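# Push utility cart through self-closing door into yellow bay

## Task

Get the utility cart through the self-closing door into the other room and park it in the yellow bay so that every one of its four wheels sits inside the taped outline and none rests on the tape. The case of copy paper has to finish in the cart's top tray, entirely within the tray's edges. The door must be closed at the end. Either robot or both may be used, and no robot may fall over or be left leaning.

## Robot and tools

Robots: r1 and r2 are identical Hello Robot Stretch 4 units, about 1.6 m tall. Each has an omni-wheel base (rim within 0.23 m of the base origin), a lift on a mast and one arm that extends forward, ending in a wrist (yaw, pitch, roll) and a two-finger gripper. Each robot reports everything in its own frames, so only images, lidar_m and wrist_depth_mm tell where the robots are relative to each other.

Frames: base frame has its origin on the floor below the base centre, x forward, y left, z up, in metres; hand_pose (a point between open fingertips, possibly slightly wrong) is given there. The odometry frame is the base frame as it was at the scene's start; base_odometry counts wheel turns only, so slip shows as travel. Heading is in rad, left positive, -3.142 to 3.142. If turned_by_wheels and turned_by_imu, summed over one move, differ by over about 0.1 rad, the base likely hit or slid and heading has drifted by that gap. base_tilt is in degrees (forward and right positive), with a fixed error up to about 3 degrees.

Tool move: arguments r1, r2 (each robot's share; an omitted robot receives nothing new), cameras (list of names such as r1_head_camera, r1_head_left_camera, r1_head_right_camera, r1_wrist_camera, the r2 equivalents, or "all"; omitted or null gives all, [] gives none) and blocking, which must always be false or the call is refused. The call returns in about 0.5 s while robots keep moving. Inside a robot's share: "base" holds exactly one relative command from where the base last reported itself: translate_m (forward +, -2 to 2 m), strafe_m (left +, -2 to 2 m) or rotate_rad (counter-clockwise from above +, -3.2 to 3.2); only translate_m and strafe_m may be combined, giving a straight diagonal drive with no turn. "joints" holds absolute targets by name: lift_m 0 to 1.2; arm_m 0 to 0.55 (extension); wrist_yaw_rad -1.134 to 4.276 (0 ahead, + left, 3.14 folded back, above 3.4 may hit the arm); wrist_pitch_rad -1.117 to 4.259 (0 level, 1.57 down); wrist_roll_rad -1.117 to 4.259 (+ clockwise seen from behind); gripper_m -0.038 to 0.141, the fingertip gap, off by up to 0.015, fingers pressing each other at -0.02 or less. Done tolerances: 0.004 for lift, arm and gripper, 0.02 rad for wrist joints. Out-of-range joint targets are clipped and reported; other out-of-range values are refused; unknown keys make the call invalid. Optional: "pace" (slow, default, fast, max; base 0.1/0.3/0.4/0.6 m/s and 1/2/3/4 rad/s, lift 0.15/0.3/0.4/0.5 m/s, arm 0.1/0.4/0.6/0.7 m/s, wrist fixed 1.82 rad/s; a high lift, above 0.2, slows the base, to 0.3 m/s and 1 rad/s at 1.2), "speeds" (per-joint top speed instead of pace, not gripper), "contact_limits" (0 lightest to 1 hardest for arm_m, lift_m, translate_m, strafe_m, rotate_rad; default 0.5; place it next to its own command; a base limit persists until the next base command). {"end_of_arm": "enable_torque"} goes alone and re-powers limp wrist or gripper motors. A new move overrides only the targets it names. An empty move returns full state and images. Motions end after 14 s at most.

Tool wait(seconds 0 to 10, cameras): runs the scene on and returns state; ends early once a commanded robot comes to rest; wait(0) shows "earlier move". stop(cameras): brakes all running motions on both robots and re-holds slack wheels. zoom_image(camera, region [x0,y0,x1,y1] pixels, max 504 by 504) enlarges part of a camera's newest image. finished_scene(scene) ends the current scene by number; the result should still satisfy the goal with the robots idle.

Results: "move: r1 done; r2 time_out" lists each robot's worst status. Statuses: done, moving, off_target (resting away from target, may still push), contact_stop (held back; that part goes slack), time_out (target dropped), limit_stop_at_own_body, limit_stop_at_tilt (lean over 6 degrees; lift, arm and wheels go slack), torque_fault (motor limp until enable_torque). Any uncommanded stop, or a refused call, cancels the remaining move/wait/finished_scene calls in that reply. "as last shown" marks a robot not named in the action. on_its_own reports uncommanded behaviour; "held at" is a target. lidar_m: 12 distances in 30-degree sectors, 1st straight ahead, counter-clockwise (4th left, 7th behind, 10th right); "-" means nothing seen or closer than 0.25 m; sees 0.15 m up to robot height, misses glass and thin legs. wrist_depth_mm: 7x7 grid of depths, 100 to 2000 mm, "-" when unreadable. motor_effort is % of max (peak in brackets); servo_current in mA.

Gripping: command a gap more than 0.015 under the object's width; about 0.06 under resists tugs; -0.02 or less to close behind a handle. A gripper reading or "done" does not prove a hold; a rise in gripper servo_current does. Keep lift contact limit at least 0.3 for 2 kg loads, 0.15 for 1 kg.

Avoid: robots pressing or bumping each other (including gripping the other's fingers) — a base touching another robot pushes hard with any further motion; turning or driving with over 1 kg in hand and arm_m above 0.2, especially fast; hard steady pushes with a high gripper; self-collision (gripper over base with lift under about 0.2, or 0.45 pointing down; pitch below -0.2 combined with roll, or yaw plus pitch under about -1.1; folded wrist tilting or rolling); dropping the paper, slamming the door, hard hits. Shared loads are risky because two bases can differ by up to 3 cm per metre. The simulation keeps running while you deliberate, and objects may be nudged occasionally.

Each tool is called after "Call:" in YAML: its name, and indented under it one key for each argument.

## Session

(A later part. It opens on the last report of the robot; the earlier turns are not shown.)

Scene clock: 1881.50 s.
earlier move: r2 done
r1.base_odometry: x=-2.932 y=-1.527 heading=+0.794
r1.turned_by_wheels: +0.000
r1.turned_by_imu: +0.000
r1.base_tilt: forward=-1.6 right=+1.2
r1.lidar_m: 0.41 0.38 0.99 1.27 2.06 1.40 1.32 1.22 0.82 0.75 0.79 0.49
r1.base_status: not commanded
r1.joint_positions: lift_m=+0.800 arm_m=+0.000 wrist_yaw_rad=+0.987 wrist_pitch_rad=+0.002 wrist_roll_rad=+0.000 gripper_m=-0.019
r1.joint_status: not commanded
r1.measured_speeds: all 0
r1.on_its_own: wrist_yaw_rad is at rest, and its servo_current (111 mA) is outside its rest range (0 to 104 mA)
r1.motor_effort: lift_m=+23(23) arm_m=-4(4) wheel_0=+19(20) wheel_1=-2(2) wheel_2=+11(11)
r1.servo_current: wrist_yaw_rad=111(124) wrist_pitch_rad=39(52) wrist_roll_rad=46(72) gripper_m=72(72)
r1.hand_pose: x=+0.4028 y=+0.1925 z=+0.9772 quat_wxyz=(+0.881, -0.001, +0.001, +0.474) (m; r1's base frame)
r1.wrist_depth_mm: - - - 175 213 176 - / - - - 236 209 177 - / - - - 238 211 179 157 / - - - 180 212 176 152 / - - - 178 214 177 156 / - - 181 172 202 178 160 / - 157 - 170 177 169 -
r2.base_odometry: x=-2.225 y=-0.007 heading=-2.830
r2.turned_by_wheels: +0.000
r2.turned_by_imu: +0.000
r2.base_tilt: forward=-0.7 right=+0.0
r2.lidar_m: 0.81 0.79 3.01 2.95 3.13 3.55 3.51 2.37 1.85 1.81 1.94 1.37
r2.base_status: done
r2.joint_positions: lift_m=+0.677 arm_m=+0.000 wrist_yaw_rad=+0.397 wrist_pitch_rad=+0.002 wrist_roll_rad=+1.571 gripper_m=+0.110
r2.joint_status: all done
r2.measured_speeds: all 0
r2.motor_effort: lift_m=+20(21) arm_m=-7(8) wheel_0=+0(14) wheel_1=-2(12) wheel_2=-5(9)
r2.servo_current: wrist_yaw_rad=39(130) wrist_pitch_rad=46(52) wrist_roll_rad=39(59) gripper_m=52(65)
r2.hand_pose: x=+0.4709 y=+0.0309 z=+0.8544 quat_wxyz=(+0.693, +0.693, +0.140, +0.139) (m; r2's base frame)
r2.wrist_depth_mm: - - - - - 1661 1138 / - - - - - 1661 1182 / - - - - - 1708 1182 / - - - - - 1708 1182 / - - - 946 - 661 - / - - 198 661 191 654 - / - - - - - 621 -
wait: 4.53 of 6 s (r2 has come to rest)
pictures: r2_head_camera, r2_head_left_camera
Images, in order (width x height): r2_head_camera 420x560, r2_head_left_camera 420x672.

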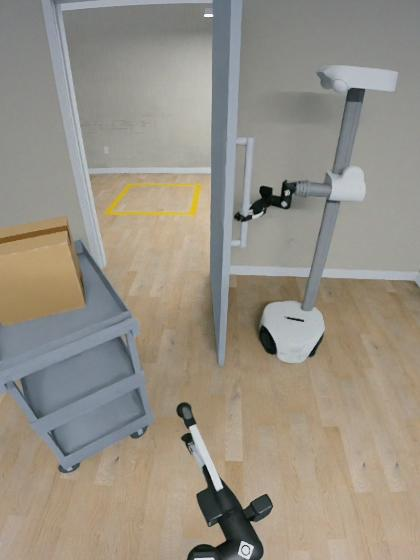

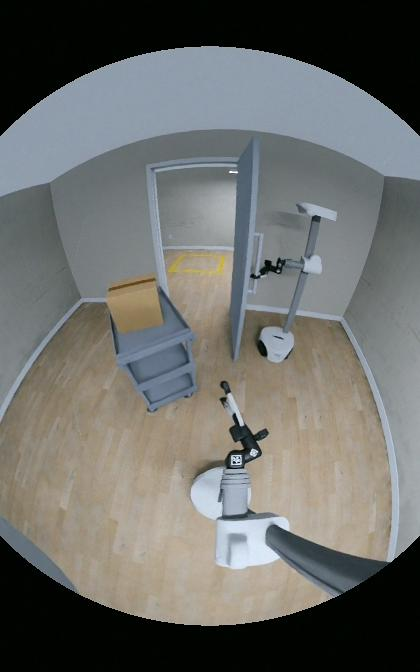

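Call:
move:
  r2: {"base":{"rotate_rad":0.48}}
  blocking: false
  cameras: []

Call:
wait:
  seconds: 3
  cameras: ["r2_head_camera","r2_wrist_camera"]

Scene clock: 1891.63 s.
move: r2 moving
r1.base_odometry: x=-2.932 y=-1.527 heading=+0.794
r1.turned_by_wheels: +0.000
r1.turned_by_imu: +0.000
r1.base_tilt: forward=-1.6 right=+1.2
r1.lidar_m: 0.42 0.37 1.02 1.38 2.05 1.42 1.30 1.23 0.81 0.76 0.78 0.49
r1.base_status: not commanded
r1.joint_positions: lift_m=+0.800 arm_m=+0.000 wrist_yaw_rad=+0.987 wrist_pitch_rad=+0.002 wrist_roll_rad=+0.000 gripper_m=-0.019
r1.joint_status: not commanded
r1.measured_speeds: all 0
r1.motor_effort: lift_m=+23(23) arm_m=-3(4) wheel_0=+19(20) wheel_1=-2(2) wheel_2=+11(11)
r1.servo_current: wrist_yaw_rad=111(111) wrist_pitch_rad=46(46) wrist_roll_rad=39(59) gripper_m=65(65)
r1.hand_pose: x=+0.4028 y=+0.1925 z=+0.9772 quat_wxyz=(+0.881, -0.001, +0.001, +0.474) (m; r1's base frame)
r1.wrist_depth_mm: - - - 175 213 175 - / - - - 236 210 177 - / - - - 237 211 178 158 / - - - 180 211 175 153 / - - - 178 213 177 156 / - - 182 172 202 177 160 / - 157 - 170 177 169 -
r2.base_odometry: x=-2.225 y=-0.007 heading=-2.578
r2.turned_by_wheels: +0.252
r2.turned_by_imu: +0.245
r2.base_tilt: forward=-0.7 right=+0.1
r2.lidar_m: 0.78 0.78 2.93 2.97 3.58 3.49 3.30 2.01 1.81 1.81 2.23 1.31
r2.base_status: rotate_rad moving
r2.joint_positions: lift_m=+0.677 arm_m=+0.000 wrist_yaw_rad=+0.397 wrist_pitch_rad=+0.002 wrist_roll_rad=+1.571 gripper_m=+0.110
r2.joint_status: not commanded
r2.measured_speeds: translate_m=+0.000 strafe_m=-0.003 rotate_rad=+0.961 lift_m=+0.000 arm_m=+0.000 wrist_yaw_rad=+0.000 wrist_pitch_rad=+0.000 wrist_roll_rad=+0.000
r2.motor_effort: lift_m=+20(21) arm_m=-7(7) wheel_0=-6(10) wheel_1=-9(10) wheel_2=-11(12)
r2.servo_current: wrist_yaw_rad=52(52) wrist_pitch_rad=46(46) wrist_roll_rad=52(59) gripper_m=59(59)
r2.hand_pose: x=+0.4709 y=+0.0309 z=+0.8544 quat_wxyz=(+0.693, +0.693, +0.140, +0.139) (m; r2's base frame)
r2.wrist_depth_mm: - - - - - 1708 1160 / - - - - - 1661 1182 / - - - 621 - 621 - / - - 842 627 - 627 - / - - 866 640 - 634 - / - - 198 634 193 640 - / - - - - - 654 1182
pictures: none
No camera images: "cameras" was empty.

Scene clock: 1892.40 s.
earlier move: r2 done
r1.base_odometry: x=-2.932 y=-1.527 heading=+0.794
r1.turned_by_wheels: +0.000
r1.turned_by_imu: +0.000
r1.base_tilt: forward=-1.6 right=+1.2
r1.lidar_m: 0.42 0.37 1.02 1.38 2.09 1.42 1.30 1.22 0.82 0.76 0.77 0.49
r1.base_status: not commanded
r1.joint_positions: lift_m=+0.800 arm_m=+0.000 wrist_yaw_rad=+0.987 wrist_pitch_rad=+0.002 wrist_roll_rad=+0.000 gripper_m=-0.019
r1.joint_status: not commanded
r1.measured_speeds: all 0
r1.motor_effort: lift_m=+23(23) arm_m=-3(4) wheel_0=+19(20) wheel_1=-2(2) wheel_2=+11(11)
r1.servo_current: wrist_yaw_rad=91(111) wrist_pitch_rad=46(46) wrist_roll_rad=39(65) gripper_m=72(72)
r1.hand_pose: x=+0.4028 y=+0.1925 z=+0.9772 quat_wxyz=(+0.881, -0.001, +0.001, +0.474) (m; r1's base frame)
r1.wrist_depth_mm: - - - 175 213 176 - / - - - 236 210 177 - / - - - 238 211 178 158 / - - - 180 212 175 152 / - - - 177 213 177 156 / - - 182 171 202 178 160 / - 158 - 170 177 168 -
r2.base_odometry: x=-2.225 y=-0.007 heading=-2.351
r2.turned_by_wheels: +0.227
r2.turned_by_imu: +0.221
r2.base_tilt: forward=-0.7 right=+0.1
r2.lidar_m: 0.76 0.81 2.93 3.10 3.56 3.49 2.47 1.88 1.81 1.92 1.38 1.30
r2.base_status: done
r2.joint_positions: lift_m=+0.677 arm_m=+0.000 wrist_yaw_rad=+0.397 wrist_pitch_rad=+0.002 wrist_roll_rad=+1.571 gripper_m=+0.110
r2.joint_status: not commanded
r2.measured_speeds: all 0
r2.motor_effort: lift_m=+20(21) arm_m=-7(7) wheel_0=-4(10) wheel_1=-2(10) wheel_2=-6(12)
r2.servo_current: wrist_yaw_rad=52(59) wrist_pitch_rad=46(46) wrist_roll_rad=46(59) gripper_m=52(59)
r2.hand_pose: x=+0.4709 y=+0.0310 z=+0.8544 quat_wxyz=(+0.693, +0.693, +0.140, +0.139) (m; r2's base frame)
r2.wrist_depth_mm: - - - 535 - - 535 / - - 750 564 - 564 554 / - - 820 591 - 591 - / - - - 621 - 621 1138 / - - - - - 1576 1205 / - - 195 - 193 1499 1205 / - - - - - 1756 1160
wait: 0.77 of 3 s (r2 has come to rest)
pictures: r2_head_camera, r2_wrist_camera
Images, in order (width x height): r2_head_camera 420x560, r2_wrist_camera 616x392.

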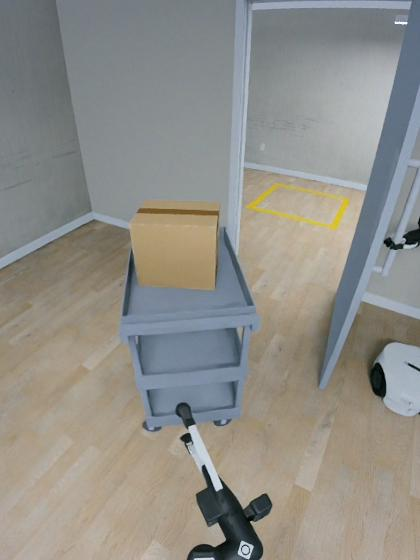

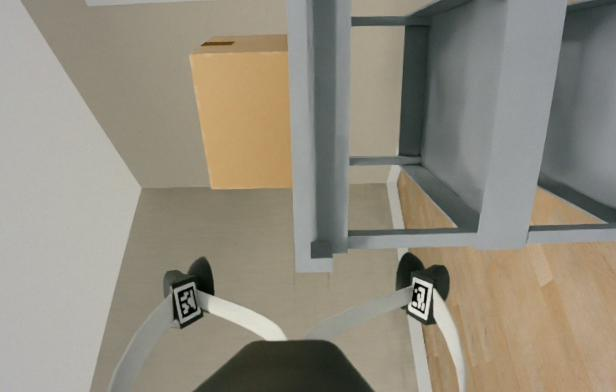

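Call:
move:
  r2: {"base":{"translate_m":0.38,"strafe_m":-0.005}}
  blocking: false
  cameras: []

Call:
wait:
  seconds: 4
  cameras: ["r2_head_camera","r2_wrist_camera"]

Scene clock: 1905.37 s.
move: r2 moving
r1: as last shown
r1.lidar_m: 0.42 0.38 1.03 1.37 2.08 1.40 1.30 1.22 0.85 0.76 0.77 0.48
r1.motor_effort: lift_m=+23(23) arm_m=-3(4) wheel_0=+19(19) wheel_1=-2(3) wheel_2=+11(11)
r1.servo_current: wrist_yaw_rad=91(111) wrist_pitch_rad=39(52) wrist_roll_rad=65(72) gripper_m=65(65)
r1.wrist_depth_mm: - - - 175 213 176 - / - - - 236 209 177 - / - - - 237 211 179 158 / - - - 180 213 175 153 / - - - 178 213 177 156 / - - 182 172 202 177 160 / - 157 - 170 176 169 -
r2.base_odometry: x=-2.247 y=-0.029 heading=-2.351
r2.turned_by_wheels: +0.000
r2.turned_by_imu: +0.001
r2.base_tilt: forward=-0.7 right=+0.1
r2.lidar_m: 0.75 0.78 2.91 3.08 3.63 3.53 2.50 1.89 1.83 1.93 1.37 1.27
r2.base_status: translate_m moving; strafe_m moving
r2.joint_positions: lift_m=+0.677 arm_m=+0.000 wrist_yaw_rad=+0.397 wrist_pitch_rad=+0.002 wrist_roll_rad=+1.571 gripper_m=+0.110
r2.joint_status: not commanded
r2.measured_speeds: translate_m=+0.121 strafe_m=-0.003 rotate_rad=-0.004 lift_m=+0.000 arm_m=+0.000 wrist_yaw_rad=+0.000 wrist_pitch_rad=+0.000 wrist_roll_rad=+0.000
r2.motor_effort: lift_m=+20(20) arm_m=-7(7) wheel_0=+6(8) wheel_1=+7(8) wheel_2=-12(14)
r2.servo_current: wrist_yaw_rad=59(59) wrist_pitch_rad=39(46) wrist_roll_rad=52(59) gripper_m=52(59)
r2.hand_pose: x=+0.4709 y=+0.0310 z=+0.8544 quat_wxyz=(+0.693, +0.693, +0.140, +0.139) (m; r2's base frame)
r2.wrist_depth_mm: - - - 508 - - 508 / - - 732 535 - 530 525 / - - 809 554 - 559 554 / - - - 585 - 591 603 / - - - 615 - 1430 1118 / - - 194 - 192 1537 1205 / - - - - - 1756 1182
pictures: none
No camera images: "cameras" was empty.

Scene clock: 1907.63 s.
earlier move: r2 done
r1.base_odometry: x=-2.932 y=-1.527 heading=+0.794
r1.turned_by_wheels: +0.000
r1.turned_by_imu: +0.000
r1.base_tilt: forward=-1.5 right=+1.2
r1.lidar_m: 0.42 0.38 1.01 4.99 2.06 1.43 1.31 1.24 0.80 0.75 0.78 0.48
r1.base_status: not commanded
r1.joint_positions: lift_m=+0.800 arm_m=+0.000 wrist_yaw_rad=+0.987 wrist_pitch_rad=+0.002 wrist_roll_rad=+0.000 gripper_m=-0.019
r1.joint_status: not commanded
r1.measured_speeds: all 0
r1.on_its_own: wrist_yaw_rad is at rest, and its servo_current (111 mA) is outside its rest range (0 to 104 mA)
r1.motor_effort: lift_m=+23(23) arm_m=-3(4) wheel_0=+20(20) wheel_1=-2(3) wheel_2=+11(11)
r1.servo_current: wrist_yaw_rad=111(117) wrist_pitch_rad=39(52) wrist_roll_rad=33(72) gripper_m=59(72)
r1.hand_pose: x=+0.4028 y=+0.1925 z=+0.9772 quat_wxyz=(+0.881, -0.001, +0.001, +0.474) (m; r1's base frame)
r1.wrist_depth_mm: - - - 174 213 175 - / - - - 236 210 176 - / - - - 238 211 178 158 / - - - 181 213 175 152 / - - 1138 178 214 176 156 / - - 183 172 201 177 160 / - 158 - 170 177 168 -
r2.base_odometry: x=-2.496 y=-0.273 heading=-2.350
r2.turned_by_wheels: +0.000
r2.turned_by_imu: +0.001
r2.base_tilt: forward=-0.7 right=+0.1
r2.lidar_m: 0.43 0.43 2.74 2.92 3.93 3.82 2.76 2.07 2.01 2.15 1.00 0.46
r2.base_status: done
r2.joint_positions: lift_m=+0.677 arm_m=+0.000 wrist_yaw_rad=+0.397 wrist_pitch_rad=+0.002 wrist_roll_rad=+1.571 gripper_m=+0.110
r2.joint_status: not commanded
r2.measured_speeds: all 0
r2.motor_effort: lift_m=+20(21) arm_m=-7(8) wheel_0=+4(11) wheel_1=+4(9) wheel_2=-5(14)
r2.servo_current: wrist_yaw_rad=39(59) wrist_pitch_rad=39(46) wrist_roll_rad=52(59) gripper_m=46(59)
r2.hand_pose: x=+0.4708 y=+0.0310 z=+0.8544 quat_wxyz=(+0.693, +0.693, +0.140, +0.139) (m; r2's base frame)
r2.wrist_depth_mm: - - 136 136 191 - - / - 394 394 143 198 750 - / - 418 415 149 208 - - / - 469 455 159 220 - - / - - 492 168 229 - - / - - 198 174 195 1397 508 / - - - - - 1708 466
wait: 2.27 of 4 s (r2 has come to rest)
pictures: r2_head_camera, r2_wrist_camera
Images, in order (width x height): r2_head_camera 420x560, r2_wrist_camera 616x392.

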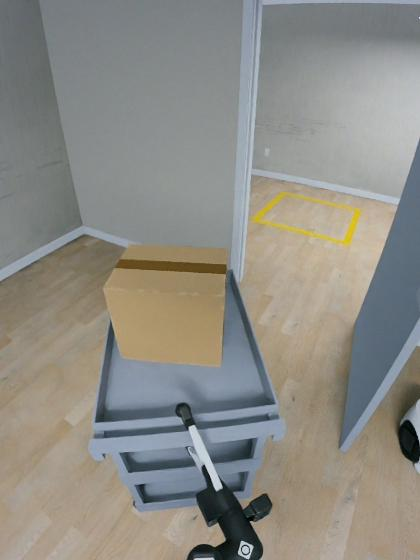

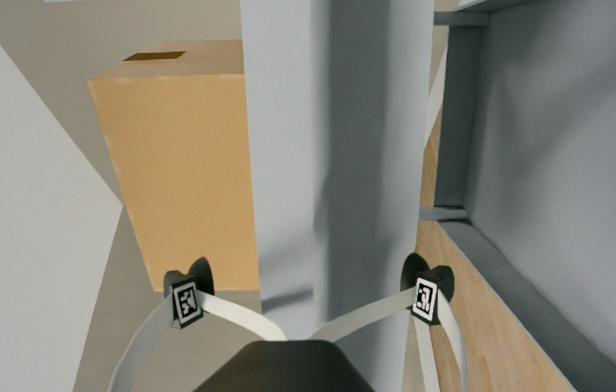

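Call:
move:
  r2: {"joints":{"gripper_m":-0.03}}
  blocking: false
  cameras: []

Call:
wait:
  seconds: 3
  cameras: []

Call:
move:
  r2: {"base":{"translate_m":-0.3},"pace":"slow"}
  blocking: false
  cameras: []

Call:
wait:
  seconds: 5
  cameras: ["r2_head_camera"]

Call:
move:
  r2: {"base":{"strafe_m":0.27},"pace":"slow"}
  blocking: false
  cameras: []

Call:
wait:
  seconds: 5
  cameras: ["r2_head_camera"]

Call:
move:
  r2: {"base":{"rotate_rad":-0.27},"pace":"slow"}
  blocking: false
  cameras: []

Call:
wait:
  seconds: 3
  cameras: ["r2_head_camera"]

Scene clock: 1919.37 s.
move: r2 moving
r1.base_odometry: x=-2.932 y=-1.527 heading=+0.794
r1.turned_by_wheels: +0.000
r1.turned_by_imu: +0.000
r1.base_tilt: forward=-1.6 right=+1.2
r1.lidar_m: 0.42 0.37 1.03 5.02 2.05 1.42 1.31 1.23 0.82 0.74 0.78 0.48
r1.base_status: not commanded
r1.joint_positions: lift_m=+0.800 arm_m=+0.000 wrist_yaw_rad=+0.987 wrist_pitch_rad=+0.002 wrist_roll_rad=+0.000 gripper_m=-0.019
r1.joint_status: not commanded
r1.measured_speeds: all 0
r1.motor_effort: lift_m=+23(23) arm_m=-4(4) wheel_0=+19(19) wheel_1=-2(2) wheel_2=+11(11)
r1.servo_current: wrist_yaw_rad=91(117) wrist_pitch_rad=39(52) wrist_roll_rad=72(72) gripper_m=65(72)
r1.hand_pose: x=+0.4028 y=+0.1925 z=+0.9772 quat_wxyz=(+0.881, -0.001, +0.001, +0.474) (m; r1's base frame)
r1.wrist_depth_mm: - - - 175 213 176 - / - - - 236 209 177 - / - - - 237 210 178 158 / - - - 180 211 175 152 / - - 1182 178 214 176 156 / - - 182 172 202 178 160 / - 157 - 170 177 169 -
r2.base_odometry: x=-2.496 y=-0.273 heading=-2.350
r2.turned_by_wheels: +0.000
r2.turned_by_imu: +0.000
r2.base_tilt: forward=-0.6 right=+0.1
r2.lidar_m: 0.42 0.42 2.73 2.89 3.94 3.82 2.77 2.06 2.01 2.14 0.99 0.44
r2.base_status: not commanded
r2.joint_positions: lift_m=+0.677 arm_m=+0.000 wrist_yaw_rad=+0.397 wrist_pitch_rad=+0.002 wrist_roll_rad=+1.571 gripper_m=+0.095
r2.joint_status: gripper_m moving
r2.measured_speeds: translate_m=+0.000 strafe_m=+0.000 rotate_rad=+0.000 lift_m=+0.000 arm_m=+0.000 wrist_yaw_rad=+0.000 wrist_pitch_rad=+0.004 wrist_roll_rad=+0.000
r2.motor_effort: lift_m=+20(21) arm_m=-7(7) wheel_0=+4(4) wheel_1=+4(5) wheel_2=-5(5)
r2.servo_current: wrist_yaw_rad=39(52) wrist_pitch_rad=39(46) wrist_roll_rad=52(52) gripper_m=143(143)
r2.hand_pose: x=+0.4708 y=+0.0310 z=+0.8543 quat_wxyz=(+0.693, +0.693, +0.140, +0.139) (m; r2's base frame)
r2.wrist_depth_mm: - - 136 185 191 - - / - 394 394 195 200 - - / - 418 410 204 208 809 - / - 466 455 159 220 - - / - - 496 168 229 - - / - - 191 175 193 535 517 / - - - - - 1661 469
pictures: none
No camera images: "cameras" was empty.

Scene clock: 1920.97 s.
earlier move: r2 done
r1.base_odometry: x=-2.932 y=-1.527 heading=+0.794
r1.turned_by_wheels: +0.000
r1.turned_by_imu: +0.000
r1.base_tilt: forward=-1.6 right=+1.2
r1.lidar_m: 0.42 0.35 1.01 5.00 2.05 1.40 1.29 1.20 0.81 0.76 0.77 0.49
r1.base_status: not commanded
r1.joint_positions: lift_m=+0.800 arm_m=+0.000 wrist_yaw_rad=+0.987 wrist_pitch_rad=+0.002 wrist_roll_rad=+0.000 gripper_m=-0.019
r1.joint_status: not commanded
r1.measured_speeds: all 0
r1.motor_effort: lift_m=+23(23) arm_m=-4(4) wheel_0=+19(20) wheel_1=-2(2) wheel_2=+11(11)
r1.servo_current: wrist_yaw_rad=91(124) wrist_pitch_rad=46(52) wrist_roll_rad=39(72) gripper_m=52(72)
r1.hand_pose: x=+0.4028 y=+0.1925 z=+0.9772 quat_wxyz=(+0.881, -0.001, +0.001, +0.474) (m; r1's base frame)
r1.wrist_depth_mm: - - - 175 213 176 - / - - - 236 210 177 - / - - - 237 211 178 158 / - - - 181 213 175 152 / - - 1160 178 215 177 156 / - - 182 171 202 177 160 / - 157 - 170 177 169 -
r2.base_odometry: x=-2.496 y=-0.274 heading=-2.350
r2.turned_by_wheels: +0.000
r2.turned_by_imu: +0.000
r2.base_tilt: forward=-0.7 right=+0.0
r2.lidar_m: 0.39 0.41 2.73 2.91 3.94 3.81 2.75 2.07 1.99 2.11 1.00 0.42
r2.base_status: not commanded
r2.joint_positions: lift_m=+0.677 arm_m=+0.000 wrist_yaw_rad=+0.399 wrist_pitch_rad=+0.003 wrist_roll_rad=+1.571 gripper_m=-0.028
r2.joint_status: all done
r2.measured_speeds: all 0
r2.motor_effort: lift_m=+20(21) arm_m=-4(7) wheel_0=+4(4) wheel_1=+1(5) wheel_2=+2(5)
r2.servo_current: wrist_yaw_rad=46(59) wrist_pitch_rad=46(59) wrist_roll_rad=33(65) gripper_m=124(312)
r2.hand_pose: x=+0.4706 y=+0.0315 z=+0.8541 quat_wxyz=(+0.693, +0.693, +0.141, +0.139) (m; r2's base frame)
r2.wrist_depth_mm: - - 484 182 186 - - / - 387 389 138 195 759 - / - 421 418 145 206 - - / - 473 455 155 216 - - / - - 504 164 229 - - / - - 186 172 177 1756 508 / - - - - - 1537 462
wait: 1.60 of 3 s (r2 has come to rest)
pictures: none
No camera images: "cameras" was empty.

Scene clock: 1921.47 s.
move: r2 moving
r1: as last shown
r1.lidar_m: 0.41 0.36 1.03 5.00 2.06 1.41 1.31 1.21 0.83 0.75 0.78 0.50
r1.motor_effort: lift_m=+23(23) arm_m=-4(4) wheel_0=+19(19) wheel_1=-2(2) wheel_2=+11(11)
r1.servo_current: wrist_yaw_rad=111(111) wrist_pitch_rad=33(46) wrist_roll_rad=39(52) gripper_m=65(72)
r1.wrist_depth_mm: - 1182 - 174 213 176 - / - - - 236 210 177 - / - - - 237 211 179 158 / - - - 180 212 175 153 / - - 1160 178 213 177 156 / - - 182 172 202 177 160 / - 151 - 170 176 168 -
r2.base_odometry: x=-2.487 y=-0.265 heading=-2.350
r2.turned_by_wheels: +0.000
r2.turned_by_imu: +0.000
r2.base_tilt: forward=-0.6 right=+0.0
r2.lidar_m: 0.41 0.41 2.72 2.88 3.92 3.81 2.75 2.05 2.00 2.13 1.04 0.44
r2.base_status: translate_m moving
r2.joint_positions: lift_m=+0.677 arm_m=+0.000 wrist_yaw_rad=+0.399 wrist_pitch_rad=+0.003 wrist_roll_rad=+1.571 gripper_m=-0.028
r2.joint_status: not commanded
r2.measured_speeds: translate_m=-0.048 strafe_m=+0.000 rotate_rad=-0.003 lift_m=+0.000 arm_m=+0.000 wrist_yaw_rad=+0.000 wrist_pitch_rad=+0.000 wrist_roll_rad=+0.000
r2.motor_effort: lift_m=+20(20) arm_m=-4(4) wheel_0=-6(7) wheel_1=-10(10) wheel_2=+14(16)
r2.servo_current: wrist_yaw_rad=39(52) wrist_pitch_rad=52(52) wrist_roll_rad=46(59) gripper_m=124(130)
r2.hand_pose: x=+0.4706 y=+0.0315 z=+0.8541 quat_wxyz=(+0.693, +0.693, +0.141, +0.139) (m; r2's base frame)
r2.wrist_depth_mm: - - 484 134 186 - - / - 389 389 140 195 759 - / - 424 418 146 207 - - / - 473 455 156 216 - - / - - 504 164 228 - - / - - 187 171 179 1756 512 / - - - - - 1618 462
pictures: none
No camera images: "cameras" was empty.

Scene clock: 1925.27 s.
earlier move: r2 done
r1.base_odometry: x=-2.932 y=-1.527 heading=+0.794
r1.turned_by_wheels: +0.000
r1.turned_by_imu: +0.000
r1.base_tilt: forward=-1.6 right=+1.2
r1.lidar_m: 0.42 0.38 0.90 1.34 2.07 1.41 1.32 1.21 0.81 0.75 0.77 0.49
r1.base_status: not commanded
r1.joint_positions: lift_m=+0.800 arm_m=+0.000 wrist_yaw_rad=+0.987 wrist_pitch_rad=+0.002 wrist_roll_rad=+0.000 gripper_m=-0.019
r1.joint_status: not commanded
r1.measured_speeds: all 0
r1.motor_effort: lift_m=+23(23) arm_m=-3(4) wheel_0=+19(20) wheel_1=-2(2) wheel_2=+11(11)
r1.servo_current: wrist_yaw_rad=91(117) wrist_pitch_rad=33(46) wrist_roll_rad=46(65) gripper_m=59(72)
r1.hand_pose: x=+0.4028 y=+0.1925 z=+0.9772 quat_wxyz=(+0.881, -0.001, +0.001, +0.474) (m; r1's base frame)
r1.wrist_depth_mm: - - - 175 213 175 - / - - - 236 209 177 - / - - - 237 211 179 158 / - - - 180 213 175 152 / - - 1138 178 214 177 156 / - - 180 172 202 177 160 / - 158 178 169 177 169 -
r2.base_odometry: x=-2.285 y=-0.061 heading=-2.351
r2.turned_by_wheels: -0.001
r2.turned_by_imu: -0.002
r2.base_tilt: forward=-0.7 right=+0.1
r2.lidar_m: 0.37 0.44 2.90 3.06 3.68 3.57 2.56 1.91 1.83 1.94 1.36 0.39
r2.base_status: done
r2.joint_positions: lift_m=+0.677 arm_m=+0.000 wrist_yaw_rad=+0.394 wrist_pitch_rad=+0.003 wrist_roll_rad=+1.571 gripper_m=-0.029
r2.joint_status: not commanded
r2.measured_speeds: all 0
r2.motor_effort: lift_m=+20(20) arm_m=-4(4) wheel_0=-9(17) wheel_1=-7(11) wheel_2=+2(17)
r2.servo_current: wrist_yaw_rad=52(65) wrist_pitch_rad=46(52) wrist_roll_rad=52(65) gripper_m=104(130)
r2.hand_pose: x=+0.4708 y=+0.0300 z=+0.8541 quat_wxyz=(+0.694, +0.693, +0.139, +0.137) (m; r2's base frame)
r2.wrist_depth_mm: - 338 336 - 147 - - / - 375 375 102 161 - - / - 442 433 113 178 - - / - - 496 128 197 - - / - - - 141 223 1756 508 / - - 186 163 178 1618 462 / - - - - 357 357 410
wait: 3.80 of 5 s (r2 has come to rest)
pictures: r2_head_camera
Images, in order (width x height): r2_head_camera 420x560.

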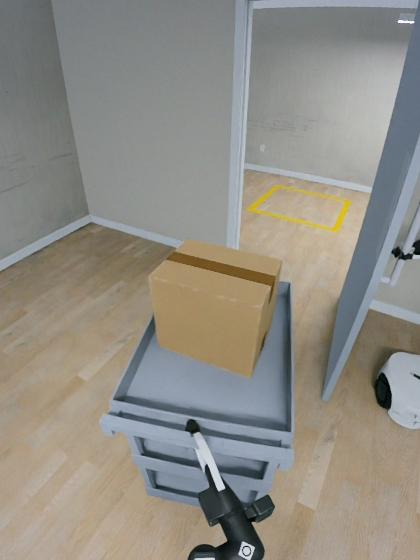

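Scene clock: 1925.77 s.
move: r2 moving
r1: as last shown
r1.lidar_m: 0.42 0.35 0.90 1.35 2.05 1.41 1.32 1.22 0.83 0.76 0.76 0.49
r1.servo_current: wrist_yaw_rad=98(104) wrist_pitch_rad=39(46) wrist_roll_rad=52(59) gripper_m=59(72)
r1.wrist_depth_mm: - - - 175 212 175 - / - - - 236 210 178 - / - - - 237 211 178 158 / - - - 181 212 175 152 / - - 1160 178 213 177 156 / - - 180 172 202 177 160 / - 151 179 170 177 169 -
r2.base_odometry: x=-2.275 y=-0.071 heading=-2.352
r2.turned_by_wheels: -0.001
r2.turned_by_imu: -0.001
r2.base_tilt: forward=-0.6 right=+0.1
r2.lidar_m: 0.42 0.48 2.88 3.07 3.67 3.55 2.58 1.93 1.83 1.98 1.34 0.37
r2.base_status: strafe_m moving
r2.joint_positions: lift_m=+0.677 arm_m=+0.000 wrist_yaw_rad=+0.391 wrist_pitch_rad=+0.003 wrist_roll_rad=+1.571 gripper_m=-0.029
r2.joint_status: not commanded
r2.measured_speeds: translate_m=+0.000 strafe_m=+0.058 rotate_rad=-0.001 lift_m=+0.000 arm_m=+0.000 wrist_yaw_rad=+0.000 wrist_pitch_rad=+0.000 wrist_roll_rad=+0.000
r2.motor_effort: lift_m=+20(20) arm_m=-4(4) wheel_0=-13(18) wheel_1=+7(7) wheel_2=+0(3)
r2.servo_current: wrist_yaw_rad=72(72) wrist_pitch_rad=46(46) wrist_roll_rad=39(59) gripper_m=104(104)
r2.hand_pose: x=+0.4709 y=+0.0290 z=+0.8541 quat_wxyz=(+0.694, +0.694, +0.138, +0.136) (m; r2's base frame)
r2.wrist_depth_mm: - 338 334 - 147 - - / - 377 377 102 161 - - / - 445 433 113 178 - - / - - 508 128 198 - - / - - - 142 222 1708 508 / - - 186 163 176 1618 459 / - - - - 357 355 410
pictures: none
No camera images: "cameras" was empty.

Scene clock: 1929.10 s.
earlier move: r2 done
r1.base_odometry: x=-2.932 y=-1.527 heading=+0.794
r1.turned_by_wheels: +0.000
r1.turned_by_imu: +0.000
r1.base_tilt: forward=-1.6 right=+1.2
r1.lidar_m: 0.40 0.36 0.89 1.65 2.06 1.43 1.31 1.21 0.82 0.75 0.78 0.49
r1.base_status: not commanded
r1.joint_positions: lift_m=+0.800 arm_m=+0.000 wrist_yaw_rad=+0.987 wrist_pitch_rad=+0.002 wrist_roll_rad=+0.000 gripper_m=-0.019
r1.joint_status: not commanded
r1.measured_speeds: all 0
r1.on_its_own: wrist_yaw_rad is at rest, and its servo_current (111 mA) is outside its rest range (0 to 104 mA)
r1.motor_effort: lift_m=+23(23) arm_m=-4(4) wheel_0=+19(20) wheel_1=-2(3) wheel_2=+11(11)
r1.servo_current: wrist_yaw_rad=111(117) wrist_pitch_rad=39(52) wrist_roll_rad=59(72) gripper_m=65(72)
r1.hand_pose: x=+0.4028 y=+0.1925 z=+0.9772 quat_wxyz=(+0.881, -0.001, +0.001, +0.474) (m; r1's base frame)
r1.wrist_depth_mm: - - - 175 213 175 - / - - - 237 210 177 - / - - - 237 211 179 158 / - - - 180 213 175 152 / - - 1397 178 214 176 156 / - - 182 172 202 177 160 / - 157 182 170 177 169 -
r2.base_odometry: x=-2.093 y=-0.250 heading=-2.353
r2.turned_by_wheels: -0.001
r2.turned_by_imu: -0.001
r2.base_tilt: forward=-0.7 right=+0.1
r2.lidar_m: 0.41 0.54 2.68 2.84 3.52 3.42 2.88 2.16 2.07 2.18 1.46 0.35
r2.base_status: done
r2.joint_positions: lift_m=+0.677 arm_m=+0.000 wrist_yaw_rad=+0.380 wrist_pitch_rad=+0.003 wrist_roll_rad=+1.571 gripper_m=-0.029
r2.joint_status: not commanded
r2.measured_speeds: all 0
r2.on_its_own: wrist_yaw_rad is at rest, and its servo_current (130 mA) is outside its rest range (0 to 104 mA)
r2.motor_effort: lift_m=+20(20) arm_m=-4(5) wheel_0=-13(18) wheel_1=-1(8) wheel_2=-5(5)
r2.servo_current: wrist_yaw_rad=130(130) wrist_pitch_rad=46(46) wrist_roll_rad=46(59) gripper_m=98(111)
r2.hand_pose: x=+0.4712 y=+0.0258 z=+0.8542 quat_wxyz=(+0.695, +0.694, +0.135, +0.133) (m; r2's base frame)
r2.wrist_depth_mm: - - - - - - - / - - - - - - - / - - - - - - - / - - - - - - 469 / - - - - - 1618 445 / - - - - 171 389 1078 / - - - - - 1708 1160
wait: 3.33 of 5 s (r2 has come to rest)
pictures: r2_head_camera
Images, in order (width x height): r2_head_camera 420x560.

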